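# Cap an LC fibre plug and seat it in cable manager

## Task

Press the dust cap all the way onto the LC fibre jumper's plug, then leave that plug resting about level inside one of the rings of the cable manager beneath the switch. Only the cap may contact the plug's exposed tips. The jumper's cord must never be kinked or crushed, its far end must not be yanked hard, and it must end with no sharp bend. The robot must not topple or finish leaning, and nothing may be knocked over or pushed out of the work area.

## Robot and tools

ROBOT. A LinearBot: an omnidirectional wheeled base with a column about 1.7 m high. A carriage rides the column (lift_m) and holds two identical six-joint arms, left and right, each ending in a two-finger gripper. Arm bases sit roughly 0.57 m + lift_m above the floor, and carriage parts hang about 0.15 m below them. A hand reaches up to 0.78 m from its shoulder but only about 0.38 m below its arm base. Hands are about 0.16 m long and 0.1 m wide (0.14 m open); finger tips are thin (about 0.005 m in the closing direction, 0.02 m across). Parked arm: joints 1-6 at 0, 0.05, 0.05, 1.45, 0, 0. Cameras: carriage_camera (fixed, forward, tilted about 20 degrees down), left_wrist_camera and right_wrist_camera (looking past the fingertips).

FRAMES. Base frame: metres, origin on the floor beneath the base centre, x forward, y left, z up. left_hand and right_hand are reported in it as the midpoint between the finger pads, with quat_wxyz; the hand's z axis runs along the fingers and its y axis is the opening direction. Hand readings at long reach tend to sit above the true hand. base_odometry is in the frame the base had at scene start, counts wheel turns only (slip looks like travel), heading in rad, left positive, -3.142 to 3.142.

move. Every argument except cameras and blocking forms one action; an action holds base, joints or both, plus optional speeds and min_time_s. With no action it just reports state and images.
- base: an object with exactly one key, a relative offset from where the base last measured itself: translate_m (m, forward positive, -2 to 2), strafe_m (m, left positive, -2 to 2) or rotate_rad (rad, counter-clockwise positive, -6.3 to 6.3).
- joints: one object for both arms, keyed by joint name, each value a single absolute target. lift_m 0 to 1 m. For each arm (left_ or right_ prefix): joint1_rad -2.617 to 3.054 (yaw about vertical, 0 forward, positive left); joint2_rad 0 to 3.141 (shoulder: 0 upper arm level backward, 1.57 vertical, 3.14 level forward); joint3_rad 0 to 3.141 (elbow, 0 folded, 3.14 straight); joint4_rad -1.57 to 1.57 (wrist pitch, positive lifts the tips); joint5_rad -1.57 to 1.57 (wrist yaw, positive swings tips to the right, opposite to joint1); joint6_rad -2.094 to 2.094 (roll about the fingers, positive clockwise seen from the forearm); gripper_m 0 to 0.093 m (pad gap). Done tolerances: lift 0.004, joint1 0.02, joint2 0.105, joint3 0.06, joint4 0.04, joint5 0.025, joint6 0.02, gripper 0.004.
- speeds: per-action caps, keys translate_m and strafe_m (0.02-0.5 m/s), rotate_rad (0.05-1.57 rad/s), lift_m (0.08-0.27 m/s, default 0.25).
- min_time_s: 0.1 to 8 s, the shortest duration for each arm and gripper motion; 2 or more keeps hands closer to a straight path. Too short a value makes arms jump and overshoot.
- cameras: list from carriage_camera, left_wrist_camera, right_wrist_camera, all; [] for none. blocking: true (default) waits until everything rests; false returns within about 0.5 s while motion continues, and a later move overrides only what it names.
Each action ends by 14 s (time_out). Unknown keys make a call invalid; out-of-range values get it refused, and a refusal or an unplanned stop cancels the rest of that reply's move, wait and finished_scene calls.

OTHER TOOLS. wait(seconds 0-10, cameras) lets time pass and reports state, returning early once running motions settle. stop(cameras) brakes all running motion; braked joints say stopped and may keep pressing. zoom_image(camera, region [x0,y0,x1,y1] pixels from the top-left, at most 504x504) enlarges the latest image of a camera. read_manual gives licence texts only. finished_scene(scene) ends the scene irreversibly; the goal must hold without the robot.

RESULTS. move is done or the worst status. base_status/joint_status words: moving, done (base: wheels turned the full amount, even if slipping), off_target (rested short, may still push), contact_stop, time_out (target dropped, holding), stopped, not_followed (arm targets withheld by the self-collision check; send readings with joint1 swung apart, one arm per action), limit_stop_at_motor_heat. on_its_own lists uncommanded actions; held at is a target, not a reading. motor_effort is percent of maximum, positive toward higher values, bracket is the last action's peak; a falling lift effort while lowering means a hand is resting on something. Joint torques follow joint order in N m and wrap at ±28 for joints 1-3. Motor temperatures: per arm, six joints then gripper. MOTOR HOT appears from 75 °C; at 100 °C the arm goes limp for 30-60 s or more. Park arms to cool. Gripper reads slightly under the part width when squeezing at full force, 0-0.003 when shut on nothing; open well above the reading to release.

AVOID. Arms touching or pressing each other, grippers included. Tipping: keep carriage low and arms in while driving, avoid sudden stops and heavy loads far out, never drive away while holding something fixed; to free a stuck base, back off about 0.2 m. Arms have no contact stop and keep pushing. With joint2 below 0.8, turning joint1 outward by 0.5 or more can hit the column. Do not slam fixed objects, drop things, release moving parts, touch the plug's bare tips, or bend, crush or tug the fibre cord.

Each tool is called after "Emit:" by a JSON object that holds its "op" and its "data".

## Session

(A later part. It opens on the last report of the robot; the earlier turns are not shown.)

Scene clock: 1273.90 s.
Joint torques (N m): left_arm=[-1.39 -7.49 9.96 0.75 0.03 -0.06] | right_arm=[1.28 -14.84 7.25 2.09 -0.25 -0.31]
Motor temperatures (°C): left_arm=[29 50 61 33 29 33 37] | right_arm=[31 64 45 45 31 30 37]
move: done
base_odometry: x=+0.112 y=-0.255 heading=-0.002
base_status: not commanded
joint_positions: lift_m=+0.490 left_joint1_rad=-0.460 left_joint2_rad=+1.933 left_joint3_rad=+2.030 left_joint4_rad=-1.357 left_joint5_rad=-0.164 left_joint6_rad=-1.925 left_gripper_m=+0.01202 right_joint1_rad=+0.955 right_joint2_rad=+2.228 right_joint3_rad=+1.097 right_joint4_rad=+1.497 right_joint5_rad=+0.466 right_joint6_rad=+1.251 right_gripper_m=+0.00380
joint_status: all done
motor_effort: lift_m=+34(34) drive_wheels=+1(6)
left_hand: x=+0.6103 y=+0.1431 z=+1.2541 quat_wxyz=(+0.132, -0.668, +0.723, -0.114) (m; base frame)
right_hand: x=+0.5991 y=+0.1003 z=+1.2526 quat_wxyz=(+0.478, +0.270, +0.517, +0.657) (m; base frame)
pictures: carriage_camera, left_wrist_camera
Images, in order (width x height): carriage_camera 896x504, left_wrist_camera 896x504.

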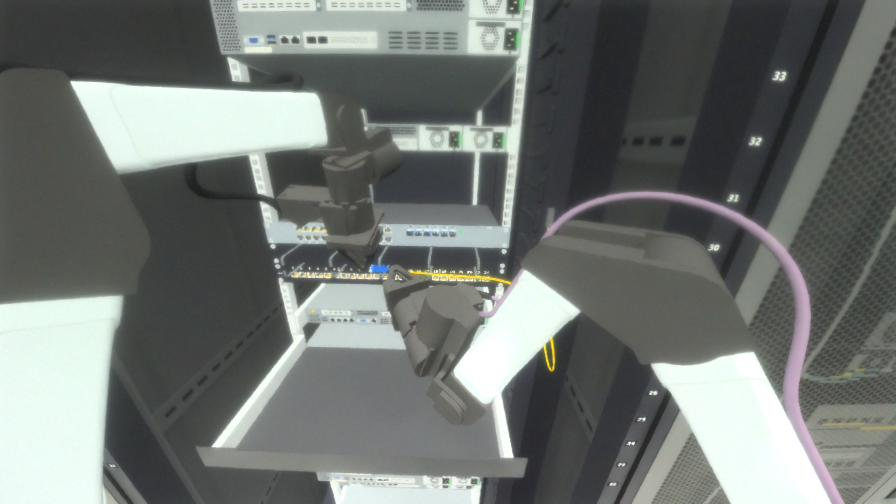

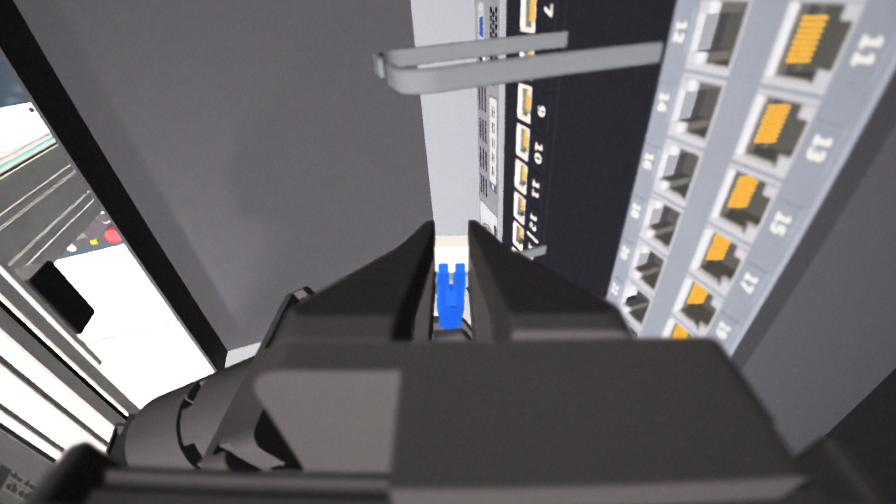

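Emit:
{"op": "move", "data": {"joints": {"left_joint1_rad": -0.494, "right_joint1_rad": 0.982}, "min_time_s": 1.5, "cameras": ["carriage_camera", "left_wrist_camera", "right_wrist_camera"]}}

Emit:
{"op": "zoom_image", "data": {"camera": "left_wrist_camera", "region": [420, 230, 490, 300]}}

Emit:
{"op": "zoom_image", "data": {"camera": "carriage_camera", "region": [350, 256, 392, 284]}}

Emit:
{"op": "zoom_image", "data": {"camera": "right_wrist_camera", "region": [360, 180, 560, 340]}}

Scene clock: 1280.97 s.
Joint torques (N m): left_arm=[-1.92 -7.49 9.91 0.84 0.21 -0.07] | right_arm=[1.73 -14.84 7.24 2.09 -0.41 -0.3]
Motor temperatures (°C): left_arm=[30 50 61 33 29 33 37] | right_arm=[31 65 45 45 31 30 37]
move: off_target
base_odometry: x=+0.112 y=-0.255 heading=-0.002
base_status: not commanded
joint_positions: lift_m=+0.490 left_joint1_rad=-0.470 left_joint2_rad=+1.933 left_joint3_rad=+2.030 left_joint4_rad=-1.366 left_joint5_rad=-0.184 left_joint6_rad=-1.925 left_gripper_m=+0.01202 right_joint1_rad=+0.964 right_joint2_rad=+2.228 right_joint3_rad=+1.097 right_joint4_rad=+1.497 right_joint5_rad=+0.482 right_joint6_rad=+1.251 right_gripper_m=+0.00380
joint_status: left_joint1_rad off_target (ended at -0.470, target -0.494); the others done
motor_effort: lift_m=+34(34) drive_wheels=+0(7)
left_hand: x=+0.6080 y=+0.1430 z=+1.2540 quat_wxyz=(+0.139, -0.665, +0.726, -0.106) (m; base frame)
right_hand: x=+0.5966 y=+0.1015 z=+1.2521 quat_wxyz=(+0.478, +0.273, +0.517, +0.656) (m; base frame)
pictures: carriage_camera, left_wrist_camera, right_wrist_camera
Images, in order (width x height): carriage_camera 896x504, left_wrist_camera 896x504, right_wrist_camera 896x504.

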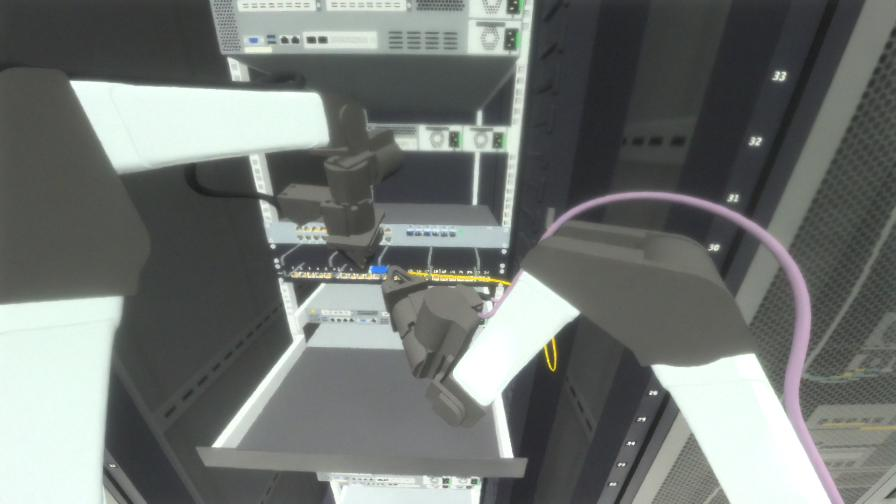

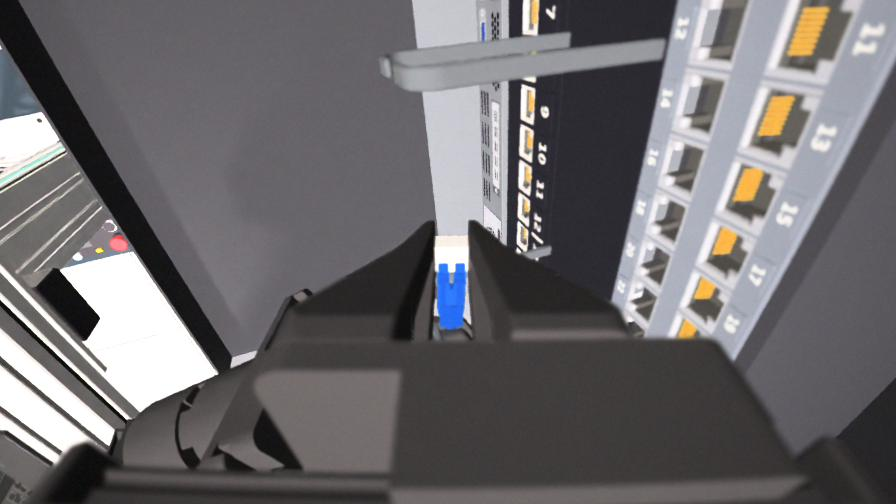

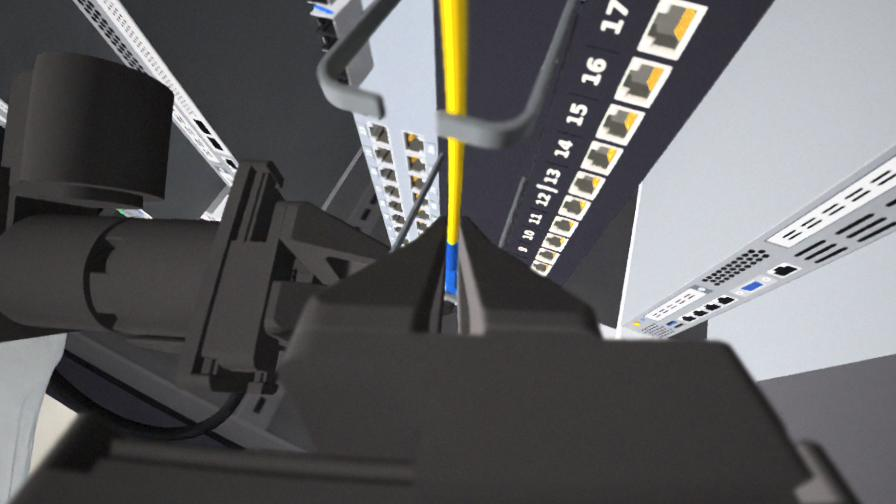

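Scaled by 7.200 from the camera's 896x504 image, which has a finer 1280x720 frame.

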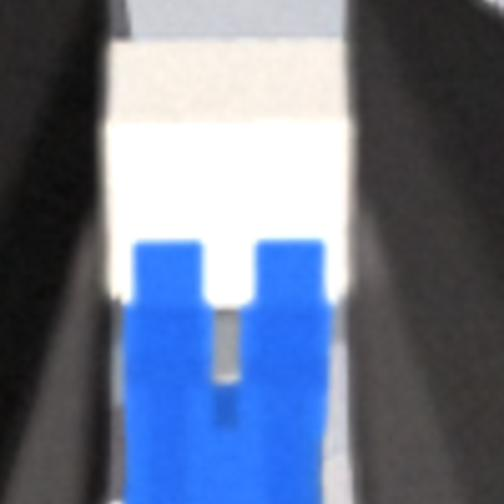

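Scaled by 12.000 from the camera's 896x504 image, which has a finer 1280x720 frame.

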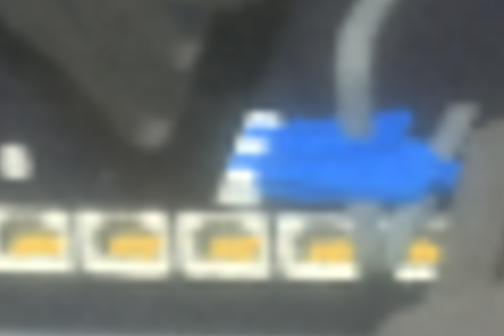

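Scaled by 2.520 from the camera's 896x504 image, which has a finer 1280x720 frame.

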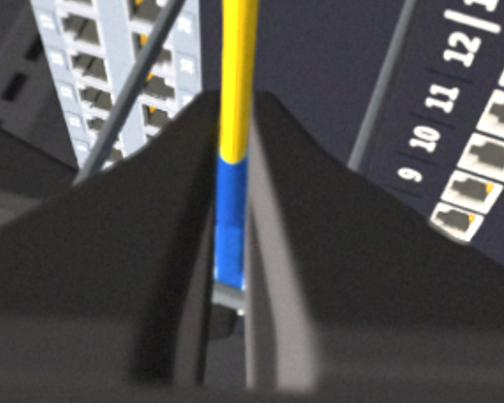

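Emit:
{"op": "move", "data": {"joints": {"left_joint1_rad": -0.498, "left_joint5_rad": -0.110, "right_joint1_rad": 0.990}, "min_time_s": 1.5, "cameras": ["carriage_camera", "left_wrist_camera"]}}

Emit:
{"op": "zoom_image", "data": {"camera": "left_wrist_camera", "region": [420, 230, 490, 300]}}

Emit:
{"op": "zoom_image", "data": {"camera": "carriage_camera", "region": [350, 256, 392, 284]}}

Scene clock: 1295.53 s.
Joint torques (N m): left_arm=[-2.09 -7.47 9.91 0.88 0.53 -0.06] | right_arm=[1.99 -14.83 7.24 2.08 -0.51 -0.31]
Motor temperatures (°C): left_arm=[30 50 61 33 29 33 37] | right_arm=[31 65 45 45 32 30 37]
move: off_target
base_odometry: x=+0.112 y=-0.255 heading=-0.002
base_status: not commanded
joint_positions: lift_m=+0.490 left_joint1_rad=-0.472 left_joint2_rad=+1.933 left_joint3_rad=+2.030 left_joint4_rad=-1.370 left_joint5_rad=-0.179 left_joint6_rad=-1.926 left_gripper_m=+0.01202 right_joint1_rad=+0.970 right_joint2_rad=+2.228 right_joint3_rad=+1.097 right_joint4_rad=+1.497 right_joint5_rad=+0.490 right_joint6_rad=+1.251 right_gripper_m=+0.00380
joint_status: left_joint1_rad off_target (ended at -0.472, target -0.498); left_joint5_rad off_target (ended at -0.179, target -0.110); right_joint1_rad off_target (ended at +0.970, target +0.990)
motor_effort: lift_m=+34(34) drive_wheels=+4(5)
left_hand: x=+0.6065 y=+0.1422 z=+1.2535 quat_wxyz=(+0.136, -0.665, +0.727, -0.105) (m; base frame)
right_hand: x=+0.5952 y=+0.1023 z=+1.2519 quat_wxyz=(+0.478, +0.275, +0.516, +0.655) (m; base frame)
pictures: carriage_camera, left_wrist_camera
Images, in order (width x height): carriage_camera 896x504, left_wrist_camera 896x504.

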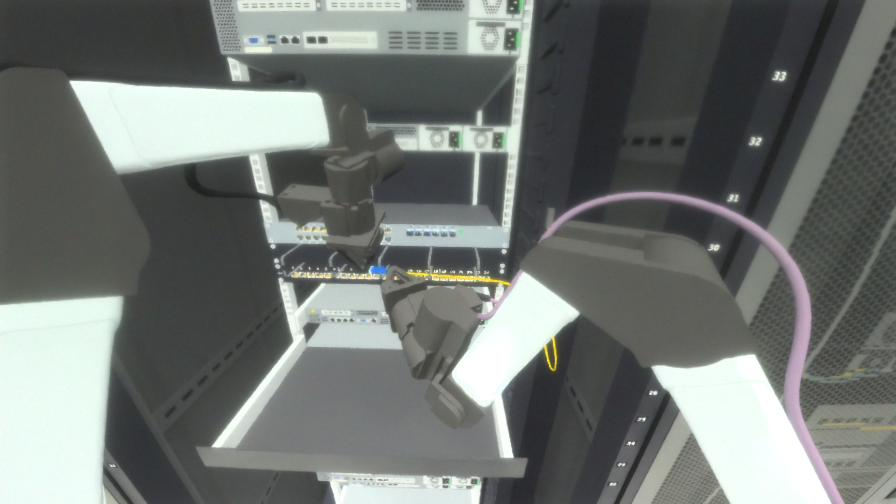

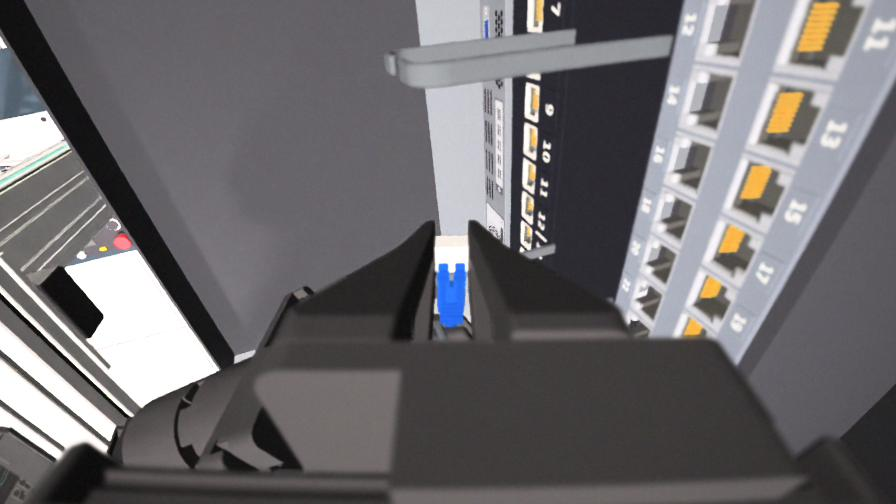

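Scaled by 7.200 from the camera's 896x504 image, which has a finer 1280x720 frame.

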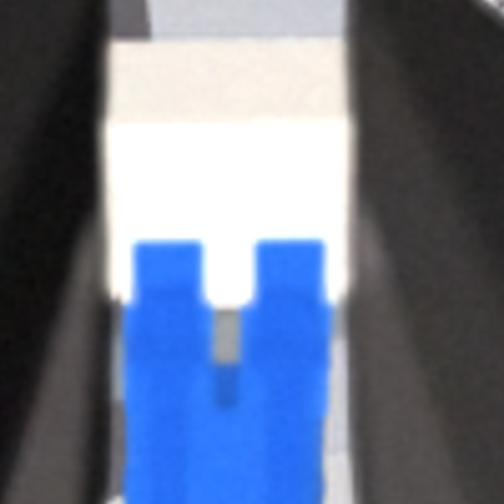

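Scaled by 12.000 from the camera's 896x504 image, which has a finer 1280x720 frame.

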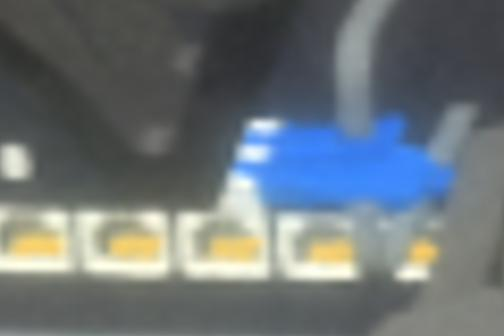

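Emit:
{"op": "move", "data": {"joints": {"left_joint1_rad": -0.498, "left_joint5_rad": -0.06, "right_joint1_rad": 0.985, "right_joint5_rad": 0.41}, "min_time_s": 1.5, "cameras": ["carriage_camera", "left_wrist_camera"]}}

Emit:
{"op": "zoom_image", "data": {"camera": "left_wrist_camera", "region": [420, 230, 490, 300]}}

Emit:
{"op": "zoom_image", "data": {"camera": "carriage_camera", "region": [350, 256, 392, 284]}}

Scene clock: 1306.13 s.
Joint torques (N m): left_arm=[-2.1 -7.5 9.89 0.91 0.89 -0.05] | right_arm=[1.5 -14.84 7.23 2.07 -0.98 -0.31]
Motor temperatures (°C): left_arm=[30 50 61 33 29 33 37] | right_arm=[31 65 45 45 32 30 37]
move: off_target
base_odometry: x=+0.112 y=-0.255 heading=-0.002
base_status: not commanded
joint_positions: lift_m=+0.490 left_joint1_rad=-0.472 left_joint2_rad=+1.933 left_joint3_rad=+2.030 left_joint4_rad=-1.374 left_joint5_rad=-0.169 left_joint6_rad=-1.927 left_gripper_m=+0.01202 right_joint1_rad=+0.970 right_joint2_rad=+2.228 right_joint3_rad=+1.097 right_joint4_rad=+1.498 right_joint5_rad=+0.490 right_joint6_rad=+1.251 right_gripper_m=+0.00380
joint_status: left_joint1_rad off_target (ended at -0.472, target -0.498); left_joint5_rad off_target (ended at -0.169, target -0.060); right_joint5_rad off_target (ended at +0.490, target +0.410); the others done
motor_effort: lift_m=+34(35) drive_wheels=+1(6)
left_hand: x=+0.6050 y=+0.1410 z=+1.2529 quat_wxyz=(+0.131, -0.665, +0.728, -0.106) (m; base frame)
right_hand: x=+0.5951 y=+0.1022 z=+1.2521 quat_wxyz=(+0.478, +0.275, +0.516, +0.655) (m; base frame)
pictures: carriage_camera, left_wrist_camera
Images, in order (width x height): carriage_camera 896x504, left_wrist_camera 896x504.

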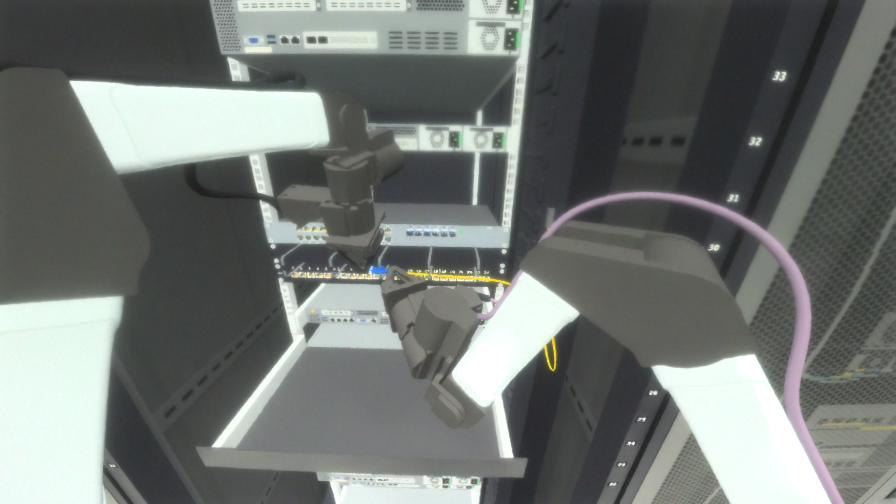

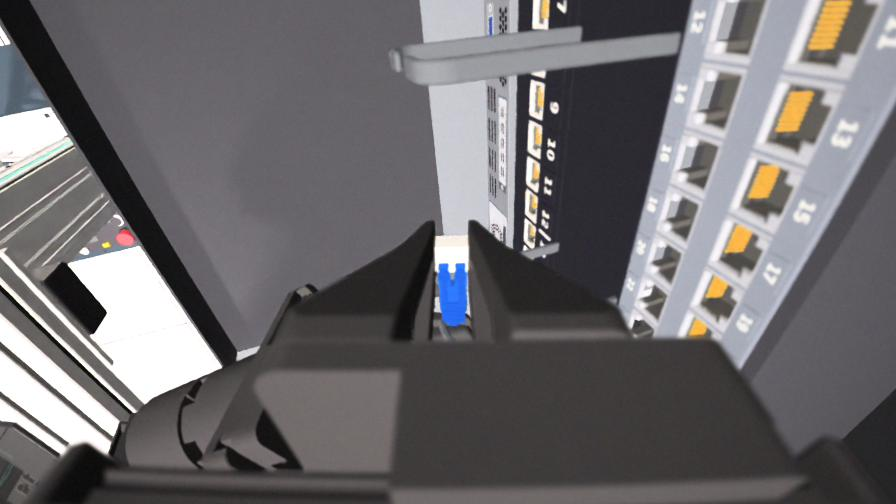

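Scaled by 7.200 from the camera's 896x504 image, which has a finer 1280x720 frame.

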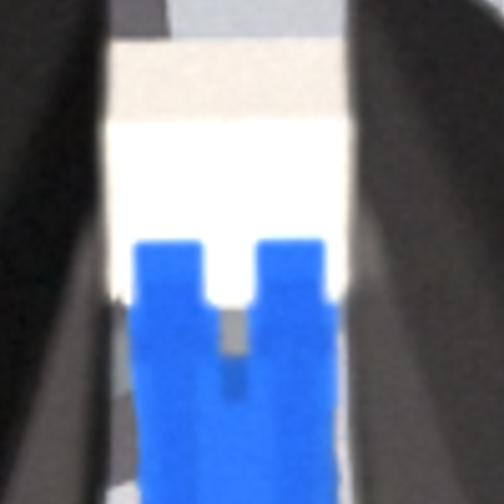

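Scaled by 12.000 from the camera's 896x504 image, which has a finer 1280x720 frame.

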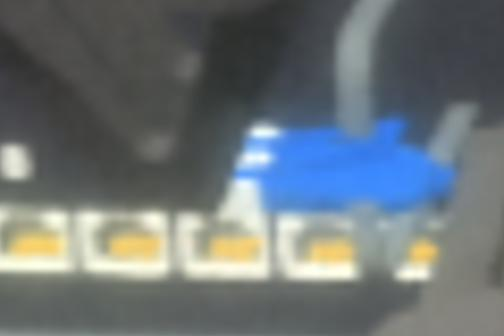

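Emit:
{"op": "move", "data": {"joints": {"left_joint1_rad": -0.500, "left_joint2_rad": 1.958, "left_joint3_rad": 2.078, "left_joint5_rad": -0.03, "right_joint1_rad": 0.985, "right_joint5_rad": 0.40}, "min_time_s": 1.5, "cameras": ["carriage_camera", "left_wrist_camera"]}}

Emit:
{"op": "zoom_image", "data": {"camera": "left_wrist_camera", "region": [420, 230, 490, 300]}}

Emit:
{"op": "zoom_image", "data": {"camera": "carriage_camera", "region": [350, 256, 392, 284]}}

Scene clock: 1332.87 s.
Joint torques (N m): left_arm=[-2.21 -7.01 9.8 1.03 1.11 -0.04] | right_arm=[1.51 -14.82 7.21 1.94 -1.09 -0.29]
Motor temperatures (°C): left_arm=[30 50 61 33 30 33 37] | right_arm=[31 65 45 45 32 30 37]
move: off_target
base_odometry: x=+0.112 y=-0.255 heading=-0.002
base_status: not commanded
joint_positions: lift_m=+0.490 left_joint1_rad=-0.472 left_joint2_rad=+1.937 left_joint3_rad=+2.045 left_joint4_rad=-1.386 left_joint5_rad=-0.161 left_joint6_rad=-1.927 left_gripper_m=+0.01202 right_joint1_rad=+0.970 right_joint2_rad=+2.228 right_joint3_rad=+1.097 right_joint4_rad=+1.508 right_joint5_rad=+0.490 right_joint6_rad=+1.250 right_gripper_m=+0.00380
joint_status: left_joint1_rad off_target (ended at -0.472, target -0.500); left_joint5_rad off_target (ended at -0.161, target -0.030); right_joint5_rad off_target (ended at +0.490, target +0.400); the others done
motor_effort: lift_m=+34(34) drive_wheels=+4(5)
left_hand: x=+0.6045 y=+0.1398 z=+1.2550 quat_wxyz=(+0.127, -0.665, +0.728, -0.107) (m; base frame)
right_hand: x=+0.5947 y=+0.1015 z=+1.2542 quat_wxyz=(+0.479, +0.275, +0.512, +0.658) (m; base frame)
pictures: carriage_camera, left_wrist_camera
Images, in order (width x height): carriage_camera 896x504, left_wrist_camera 896x504.

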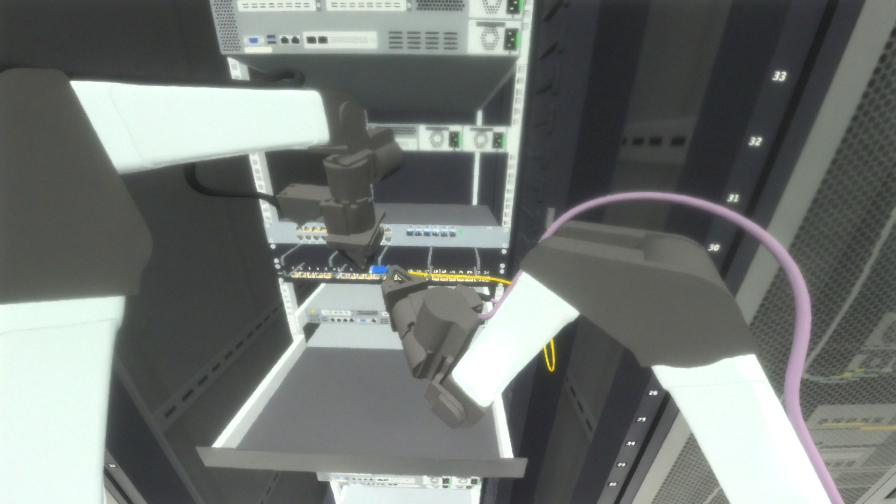

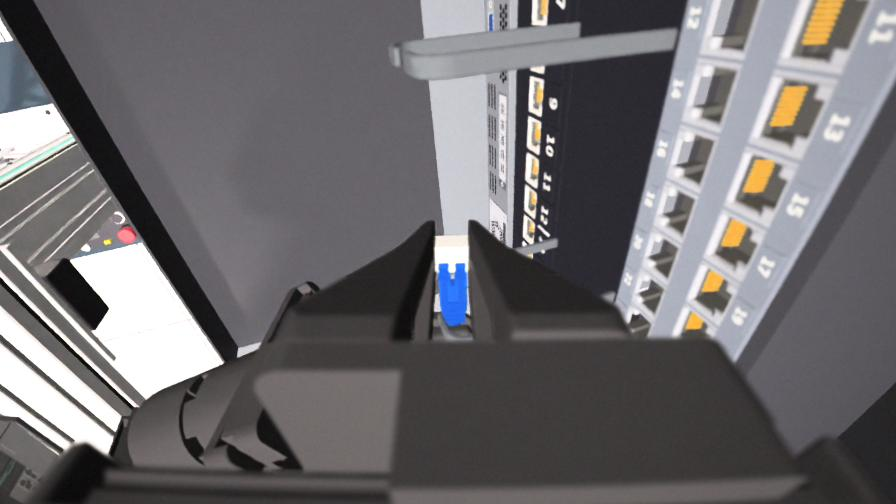

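Scaled by 7.200 from the camera's 896x504 image, which has a finer 1280x720 frame.

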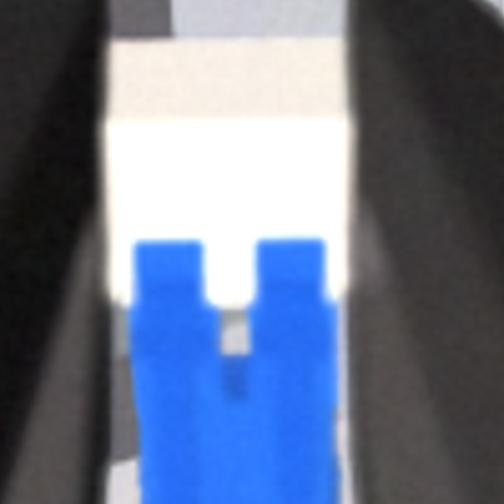

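Scaled by 12.000 from the camera's 896x504 image, which has a finer 1280x720 frame.

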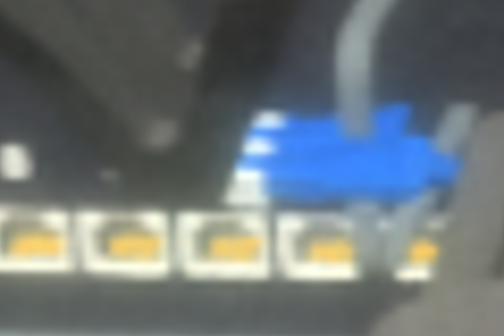

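Emit:
{"op": "move", "data": {"joints": {"left_joint1_rad": -0.506, "left_joint5_rad": 0.02, "right_joint1_rad": 0.988, "right_joint5_rad": 0.36}, "min_time_s": 1.5, "cameras": ["carriage_camera", "left_wrist_camera"]}}

Emit:
{"op": "zoom_image", "data": {"camera": "left_wrist_camera", "region": [420, 230, 490, 300]}}

Emit:
{"op": "zoom_image", "data": {"camera": "carriage_camera", "region": [350, 256, 392, 284]}}

Scene clock: 1353.40 s.
Joint torques (N m): left_arm=[-2.73 -7.01 9.77 1.05 1.48 -0.01] | right_arm=[2.15 -14.8 7.24 1.93 -1.46 -0.3]
Motor temperatures (°C): left_arm=[30 49 62 33 31 33 37] | right_arm=[31 66 45 46 33 30 37]
move: off_target
base_odometry: x=+0.112 y=-0.255 heading=-0.002
base_status: not commanded
joint_positions: lift_m=+0.490 left_joint1_rad=-0.472 left_joint2_rad=+1.937 left_joint3_rad=+2.045 left_joint4_rad=-1.387 left_joint5_rad=-0.153 left_joint6_rad=-1.931 left_gripper_m=+0.01202 right_joint1_rad=+0.966 right_joint2_rad=+2.228 right_joint3_rad=+1.097 right_joint4_rad=+1.509 right_joint5_rad=+0.484 right_joint6_rad=+1.250 right_gripper_m=+0.00380
joint_status: left_joint1_rad off_target (ended at -0.472, target -0.506); left_joint5_rad off_target (ended at -0.153, target +0.020); right_joint1_rad off_target (ended at +0.966, target +0.988); right_joint5_rad off_target (ended at +0.484, target +0.360)
motor_effort: lift_m=+34(34) drive_wheels=+2(6)
left_hand: x=+0.6036 y=+0.1385 z=+1.2547 quat_wxyz=(+0.123, -0.666, +0.728, -0.108) (m; base frame)
right_hand: x=+0.5955 y=+0.1011 z=+1.2545 quat_wxyz=(+0.479, +0.273, +0.512, +0.659) (m; base frame)
pictures: carriage_camera, left_wrist_camera
Images, in order (width x height): carriage_camera 896x504, left_wrist_camera 896x504.

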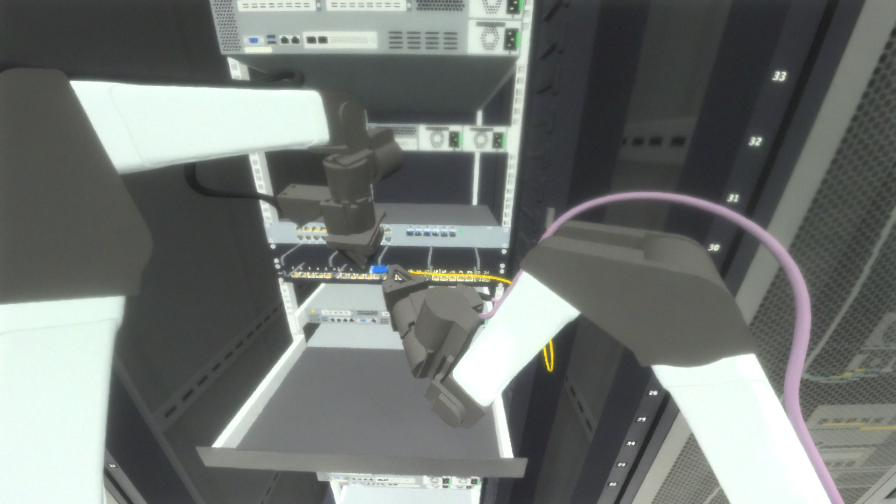

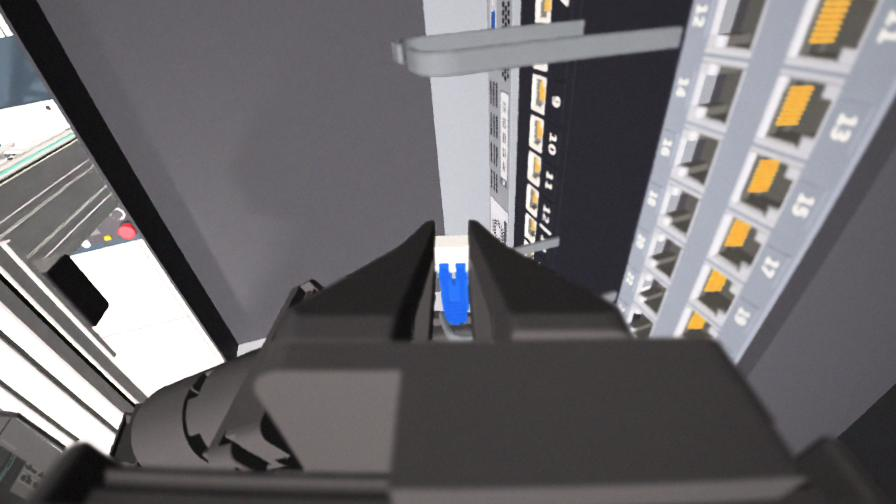

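Scaled by 7.200 from the camera's 896x504 image, which has a finer 1280x720 frame.

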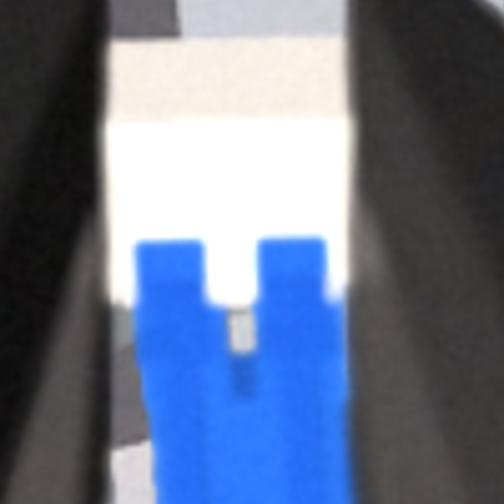

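Scaled by 12.000 from the camera's 896x504 image, which has a finer 1280x720 frame.

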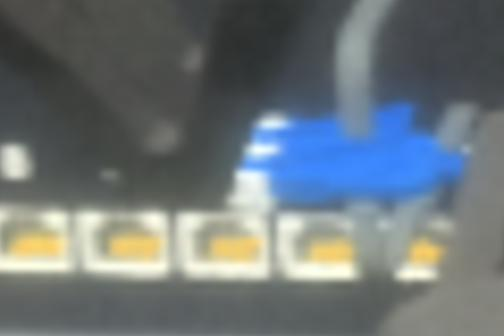

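Emit:
{"op": "move", "data": {"joints": {"left_joint1_rad": -0.500, "left_joint2_rad": 1.970, "left_joint3_rad": 2.095, "left_joint5_rad": 0.0, "right_joint1_rad": 0.990, "right_joint5_rad": 0.38}, "min_time_s": 1.5, "cameras": ["carriage_camera", "left_wrist_camera"]}}

Emit:
{"op": "zoom_image", "data": {"camera": "left_wrist_camera", "region": [420, 230, 490, 300]}}

Emit:
{"op": "zoom_image", "data": {"camera": "carriage_camera", "region": [350, 256, 392, 284]}}

Scene clock: 1366.27 s.
Joint torques (N m): left_arm=[-2.25 -6.86 9.78 1.17 1.31 -0.01] | right_arm=[2.36 -14.82 7.21 1.91 -1.25 -0.28]
Motor temperatures (°C): left_arm=[30 48 63 33 32 33 37] | right_arm=[31 66 45 47 34 30 37]
move: off_target
base_odometry: x=+0.112 y=-0.255 heading=-0.002
base_status: not commanded
joint_positions: lift_m=+0.490 left_joint1_rad=-0.471 left_joint2_rad=+1.947 left_joint3_rad=+2.063 left_joint4_rad=-1.398 left_joint5_rad=-0.153 left_joint6_rad=-1.931 left_gripper_m=+0.01202 right_joint1_rad=+0.966 right_joint2_rad=+2.228 right_joint3_rad=+1.097 right_joint4_rad=+1.510 right_joint5_rad=+0.485 right_joint6_rad=+1.250 right_gripper_m=+0.00380
joint_status: left_joint1_rad off_target (ended at -0.471, target -0.500); left_joint5_rad off_target (ended at -0.153, target +0.000); right_joint1_rad off_target (ended at +0.966, target +0.990); right_joint5_rad off_target (ended at +0.485, target +0.380); the others done
motor_effort: lift_m=+34(34) drive_wheels=+4(6)
left_hand: x=+0.6045 y=+0.1384 z=+1.2550 quat_wxyz=(+0.122, -0.666, +0.728, -0.106) (m; base frame)
right_hand: x=+0.5955 y=+0.1009 z=+1.2548 quat_wxyz=(+0.479, +0.274, +0.511, +0.659) (m; base frame)
pictures: carriage_camera, left_wrist_camera
Images, in order (width x height): carriage_camera 896x504, left_wrist_camera 896x504.

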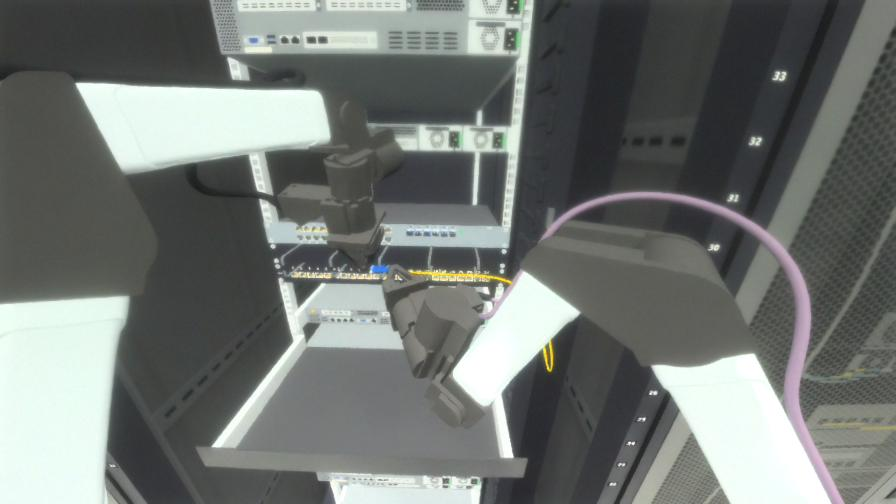

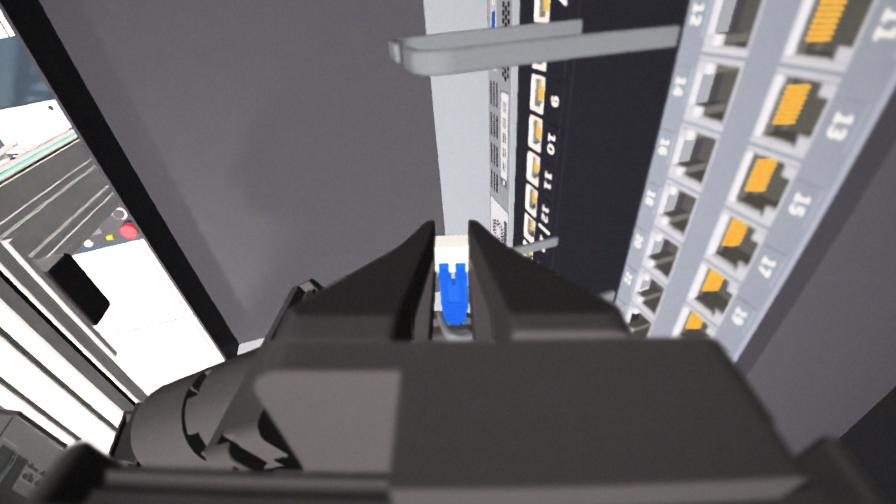

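Scaled by 7.200 from the camera's 896x504 image, which has a finer 1280x720 frame.

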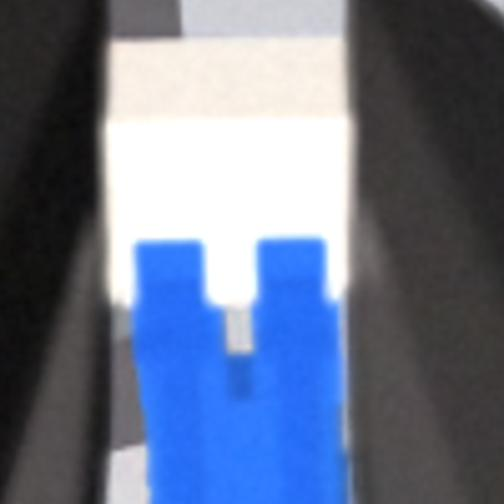

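Scaled by 12.000 from the camera's 896x504 image, which has a finer 1280x720 frame.

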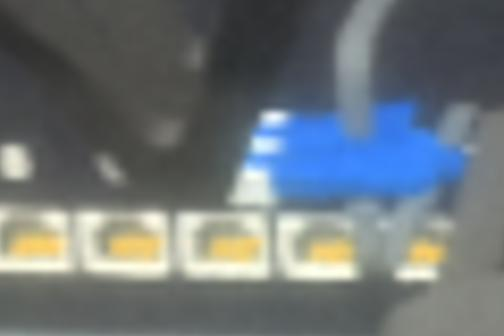

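Emit:
{"op": "move", "data": {"joints": {"left_joint1_rad": -0.500, "left_joint2_rad": 1.988, "left_joint3_rad": 2.119, "left_joint5_rad": 0.02, "right_joint1_rad": 0.990, "right_joint5_rad": 0.36}, "min_time_s": 1.5, "cameras": ["carriage_camera", "left_wrist_camera"]}}

Emit:
{"op": "zoom_image", "data": {"camera": "left_wrist_camera", "region": [420, 230, 490, 300]}}

Emit:
{"op": "zoom_image", "data": {"camera": "carriage_camera", "region": [350, 256, 392, 284]}}

Scene clock: 1376.33 s.
Joint torques (N m): left_arm=[-2.48 -6.84 9.72 1.27 1.43 -0.01] | right_arm=[2.66 -14.83 7.23 1.91 -1.46 -0.28]
Motor temperatures (°C): left_arm=[30 48 62 34 32 33 37] | right_arm=[31 66 45 47 34 30 37]
move: off_target
base_odometry: x=+0.112 y=-0.255 heading=-0.002
base_status: not commanded
joint_positions: lift_m=+0.490 left_joint1_rad=-0.469 left_joint2_rad=+1.964 left_joint3_rad=+2.087 left_joint4_rad=-1.409 left_joint5_rad=-0.145 left_joint6_rad=-1.931 left_gripper_m=+0.01202 right_joint1_rad=+0.963 right_joint2_rad=+2.228 right_joint3_rad=+1.097 right_joint4_rad=+1.510 right_joint5_rad=+0.485 right_joint6_rad=+1.248 right_gripper_m=+0.00380
joint_status: left_joint1_rad off_target (ended at -0.469, target -0.500); left_joint5_rad off_target (ended at -0.145, target +0.020); right_joint1_rad off_target (ended at +0.963, target +0.990); right_joint5_rad off_target (ended at +0.485, target +0.360); the others done
motor_effort: lift_m=+34(34) drive_wheels=-1(6)
left_hand: x=+0.6068 y=+0.1368 z=+1.2550 quat_wxyz=(+0.118, -0.667, +0.728, -0.106) (m; base frame)
right_hand: x=+0.5968 y=+0.0996 z=+1.2548 quat_wxyz=(+0.481, +0.274, +0.511, +0.658) (m; base frame)
pictures: carriage_camera, left_wrist_camera
Images, in order (width x height): carriage_camera 896x504, left_wrist_camera 896x504.

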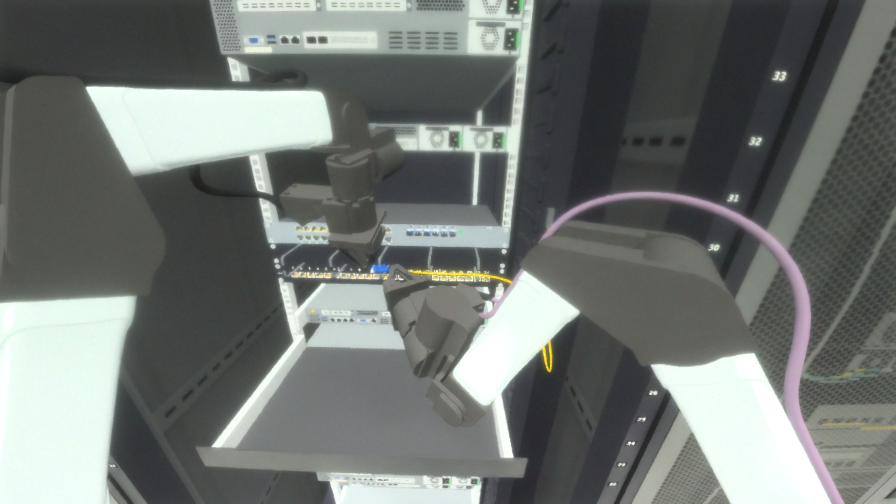

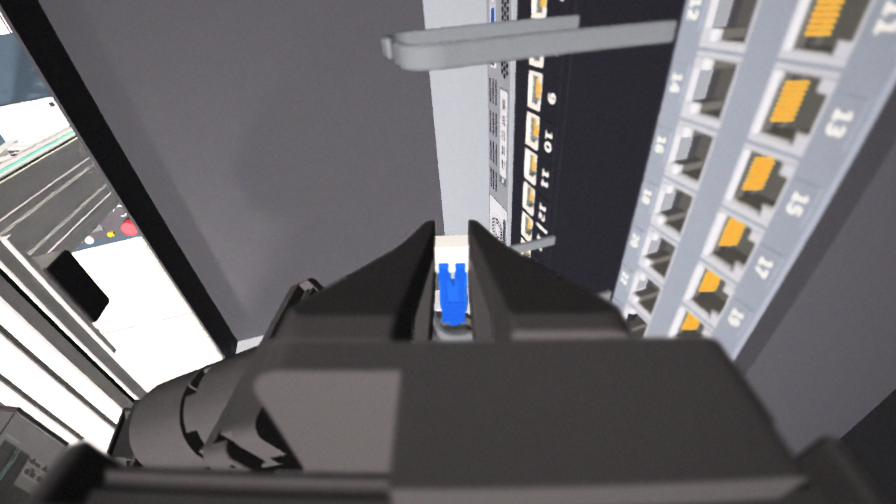

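Scaled by 7.200 from the camera's 896x504 image, which has a finer 1280x720 frame.

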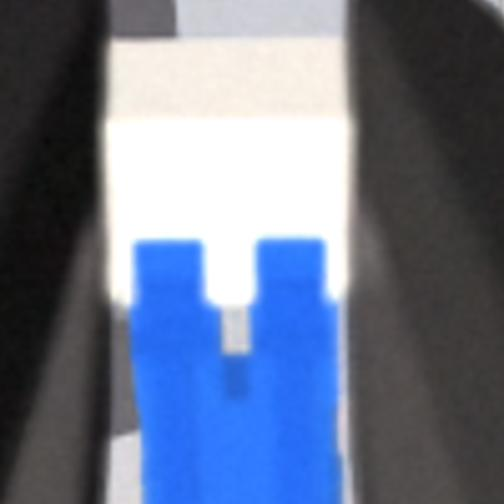

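Scaled by 12.000 from the camera's 896x504 image, which has a finer 1280x720 frame.

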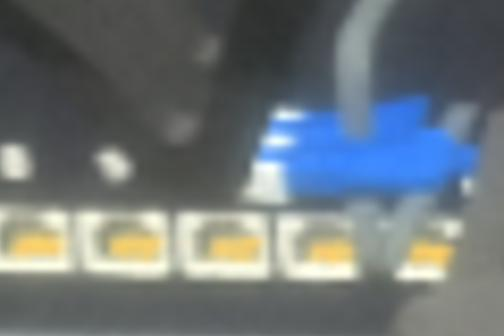

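Emit:
{"op": "move", "data": {"joints": {"left_joint1_rad": -0.469, "left_joint2_rad": 1.968, "left_joint3_rad": 2.095, "left_joint4_rad": -1.409, "left_joint5_rad": -0.145, "left_joint6_rad": -1.931, "right_joint1_rad": 0.961, "right_joint2_rad": 2.215, "right_joint3_rad": 1.100, "right_joint4_rad": 1.505, "right_joint5_rad": 0.485, "right_joint6_rad": 1.248}, "min_time_s": 1.0}}

Emit:
{"op": "move", "data": {"joints": {"left_gripper_m": 0.018}, "min_time_s": 3.0, "cameras": ["carriage_camera", "left_wrist_camera"]}}

Emit:
{"op": "zoom_image", "data": {"camera": "left_wrist_camera", "region": [400, 210, 500, 310]}}

Emit:
{"op": "zoom_image", "data": {"camera": "carriage_camera", "region": [350, 256, 392, 284]}}

Scene clock: 1384.43 s.
Joint torques (N m): left_arm=[-0.09 -8.51 7.57 0.74 0 0.04] | right_arm=[-0.13 -13.34 5.72 2.16 -0.19 -0.21]
Motor temperatures (°C): left_arm=[30 47 62 34 33 33 37] | right_arm=[31 66 45 47 34 30 37]
move: done
base_odometry: x=+0.112 y=-0.255 heading=-0.002
base_status: not commanded
joint_positions: lift_m=+0.490 left_joint1_rad=-0.467 left_joint2_rad=+1.964 left_joint3_rad=+2.087 left_joint4_rad=-1.410 left_joint5_rad=-0.156 left_joint6_rad=-1.931 left_gripper_m=+0.01202 right_joint1_rad=+0.962 right_joint2_rad=+2.228 right_joint3_rad=+1.097 right_joint4_rad=+1.508 right_joint5_rad=+0.490 right_joint6_rad=+1.248 right_gripper_m=+0.00380
joint_status: all done
motor_effort: lift_m=+34(34) drive_wheels=+1(6)
left_hand: x=+0.6076 y=+0.1393 z=+1.2552 quat_wxyz=(+0.123, -0.668, +0.727, -0.104) (m; base frame)
right_hand: x=+0.5978 y=+0.0986 z=+1.2542 quat_wxyz=(+0.482, +0.276, +0.511, +0.656) (m; base frame)
pictures: none

Scene clock: 1387.73 s.
Joint torques (N m): left_arm=[-0.09 -8.51 7.58 0.74 0 0.04] | right_arm=[-0.14 -13.34 5.71 2.15 -0.19 -0.21]
Motor temperatures (°C): left_arm=[30 47 62 34 32 33 36] | right_arm=[31 66 45 47 34 30 37]
move: done
base_odometry: x=+0.112 y=-0.255 heading=-0.002
base_status: not commanded
joint_positions: lift_m=+0.490 left_joint1_rad=-0.467 left_joint2_rad=+1.964 left_joint3_rad=+2.087 left_joint4_rad=-1.410 left_joint5_rad=-0.156 left_joint6_rad=-1.931 left_gripper_m=+0.01789 right_joint1_rad=+0.962 right_joint2_rad=+2.228 right_joint3_rad=+1.097 right_joint4_rad=+1.508 right_joint5_rad=+0.490 right_joint6_rad=+1.248 right_gripper_m=+0.00380
joint_status: all done
motor_effort: lift_m=+34(34) drive_wheels=+2(6)
left_hand: x=+0.6076 y=+0.1393 z=+1.2552 quat_wxyz=(+0.123, -0.668, +0.727, -0.104) (m; base frame)
right_hand: x=+0.5978 y=+0.0986 z=+1.2542 quat_wxyz=(+0.482, +0.276, +0.511, +0.656) (m; base frame)
pictures: carriage_camera, left_wrist_camera
Images, in order (width x height): carriage_camera 896x504, left_wrist_camera 896x504.

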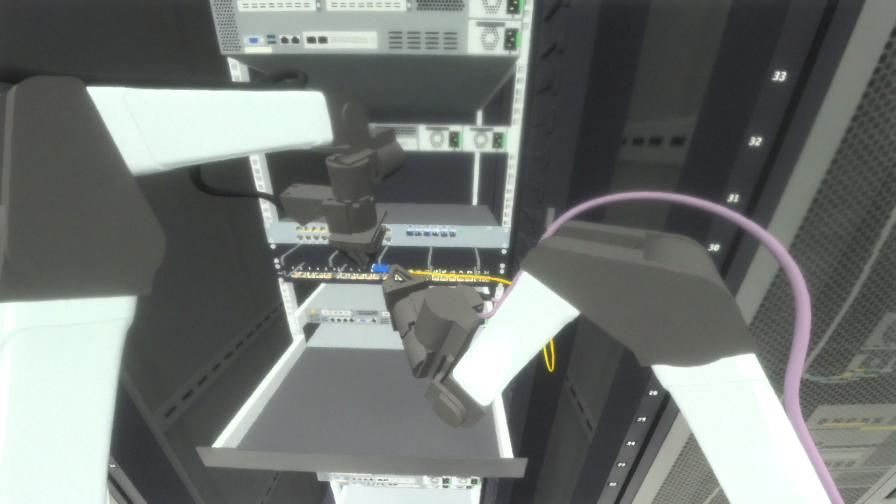

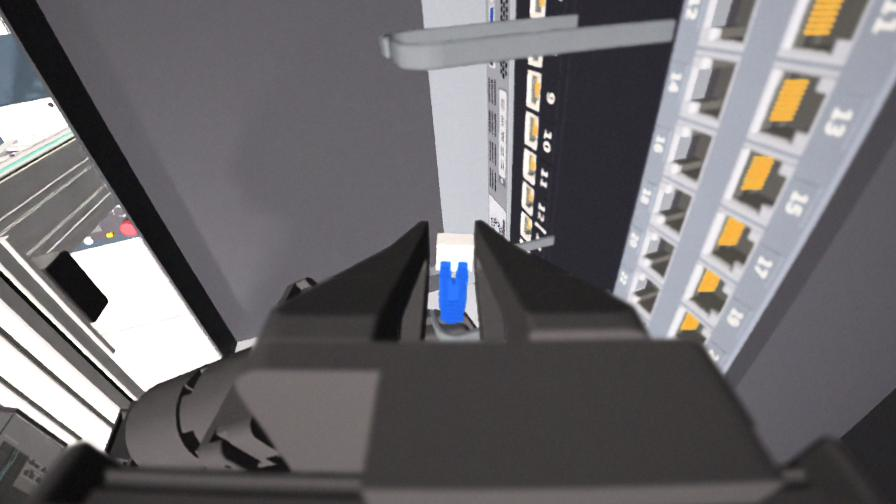

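Scaled by 5.040 from the camera's 896x504 image, which has a finer 1280x720 frame.

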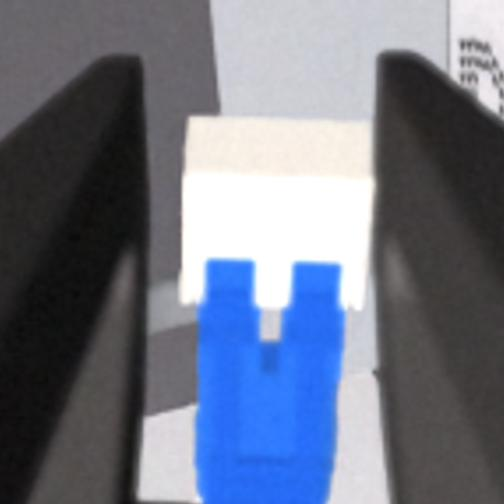

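Scaled by 12.000 from the camera's 896x504 image, which has a finer 1280x720 frame.

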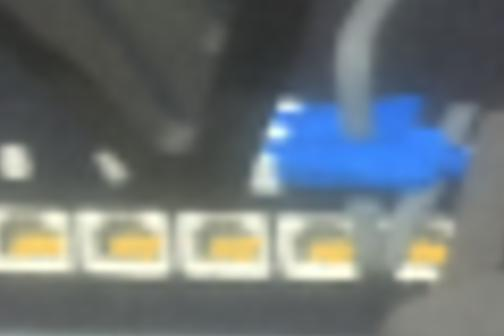

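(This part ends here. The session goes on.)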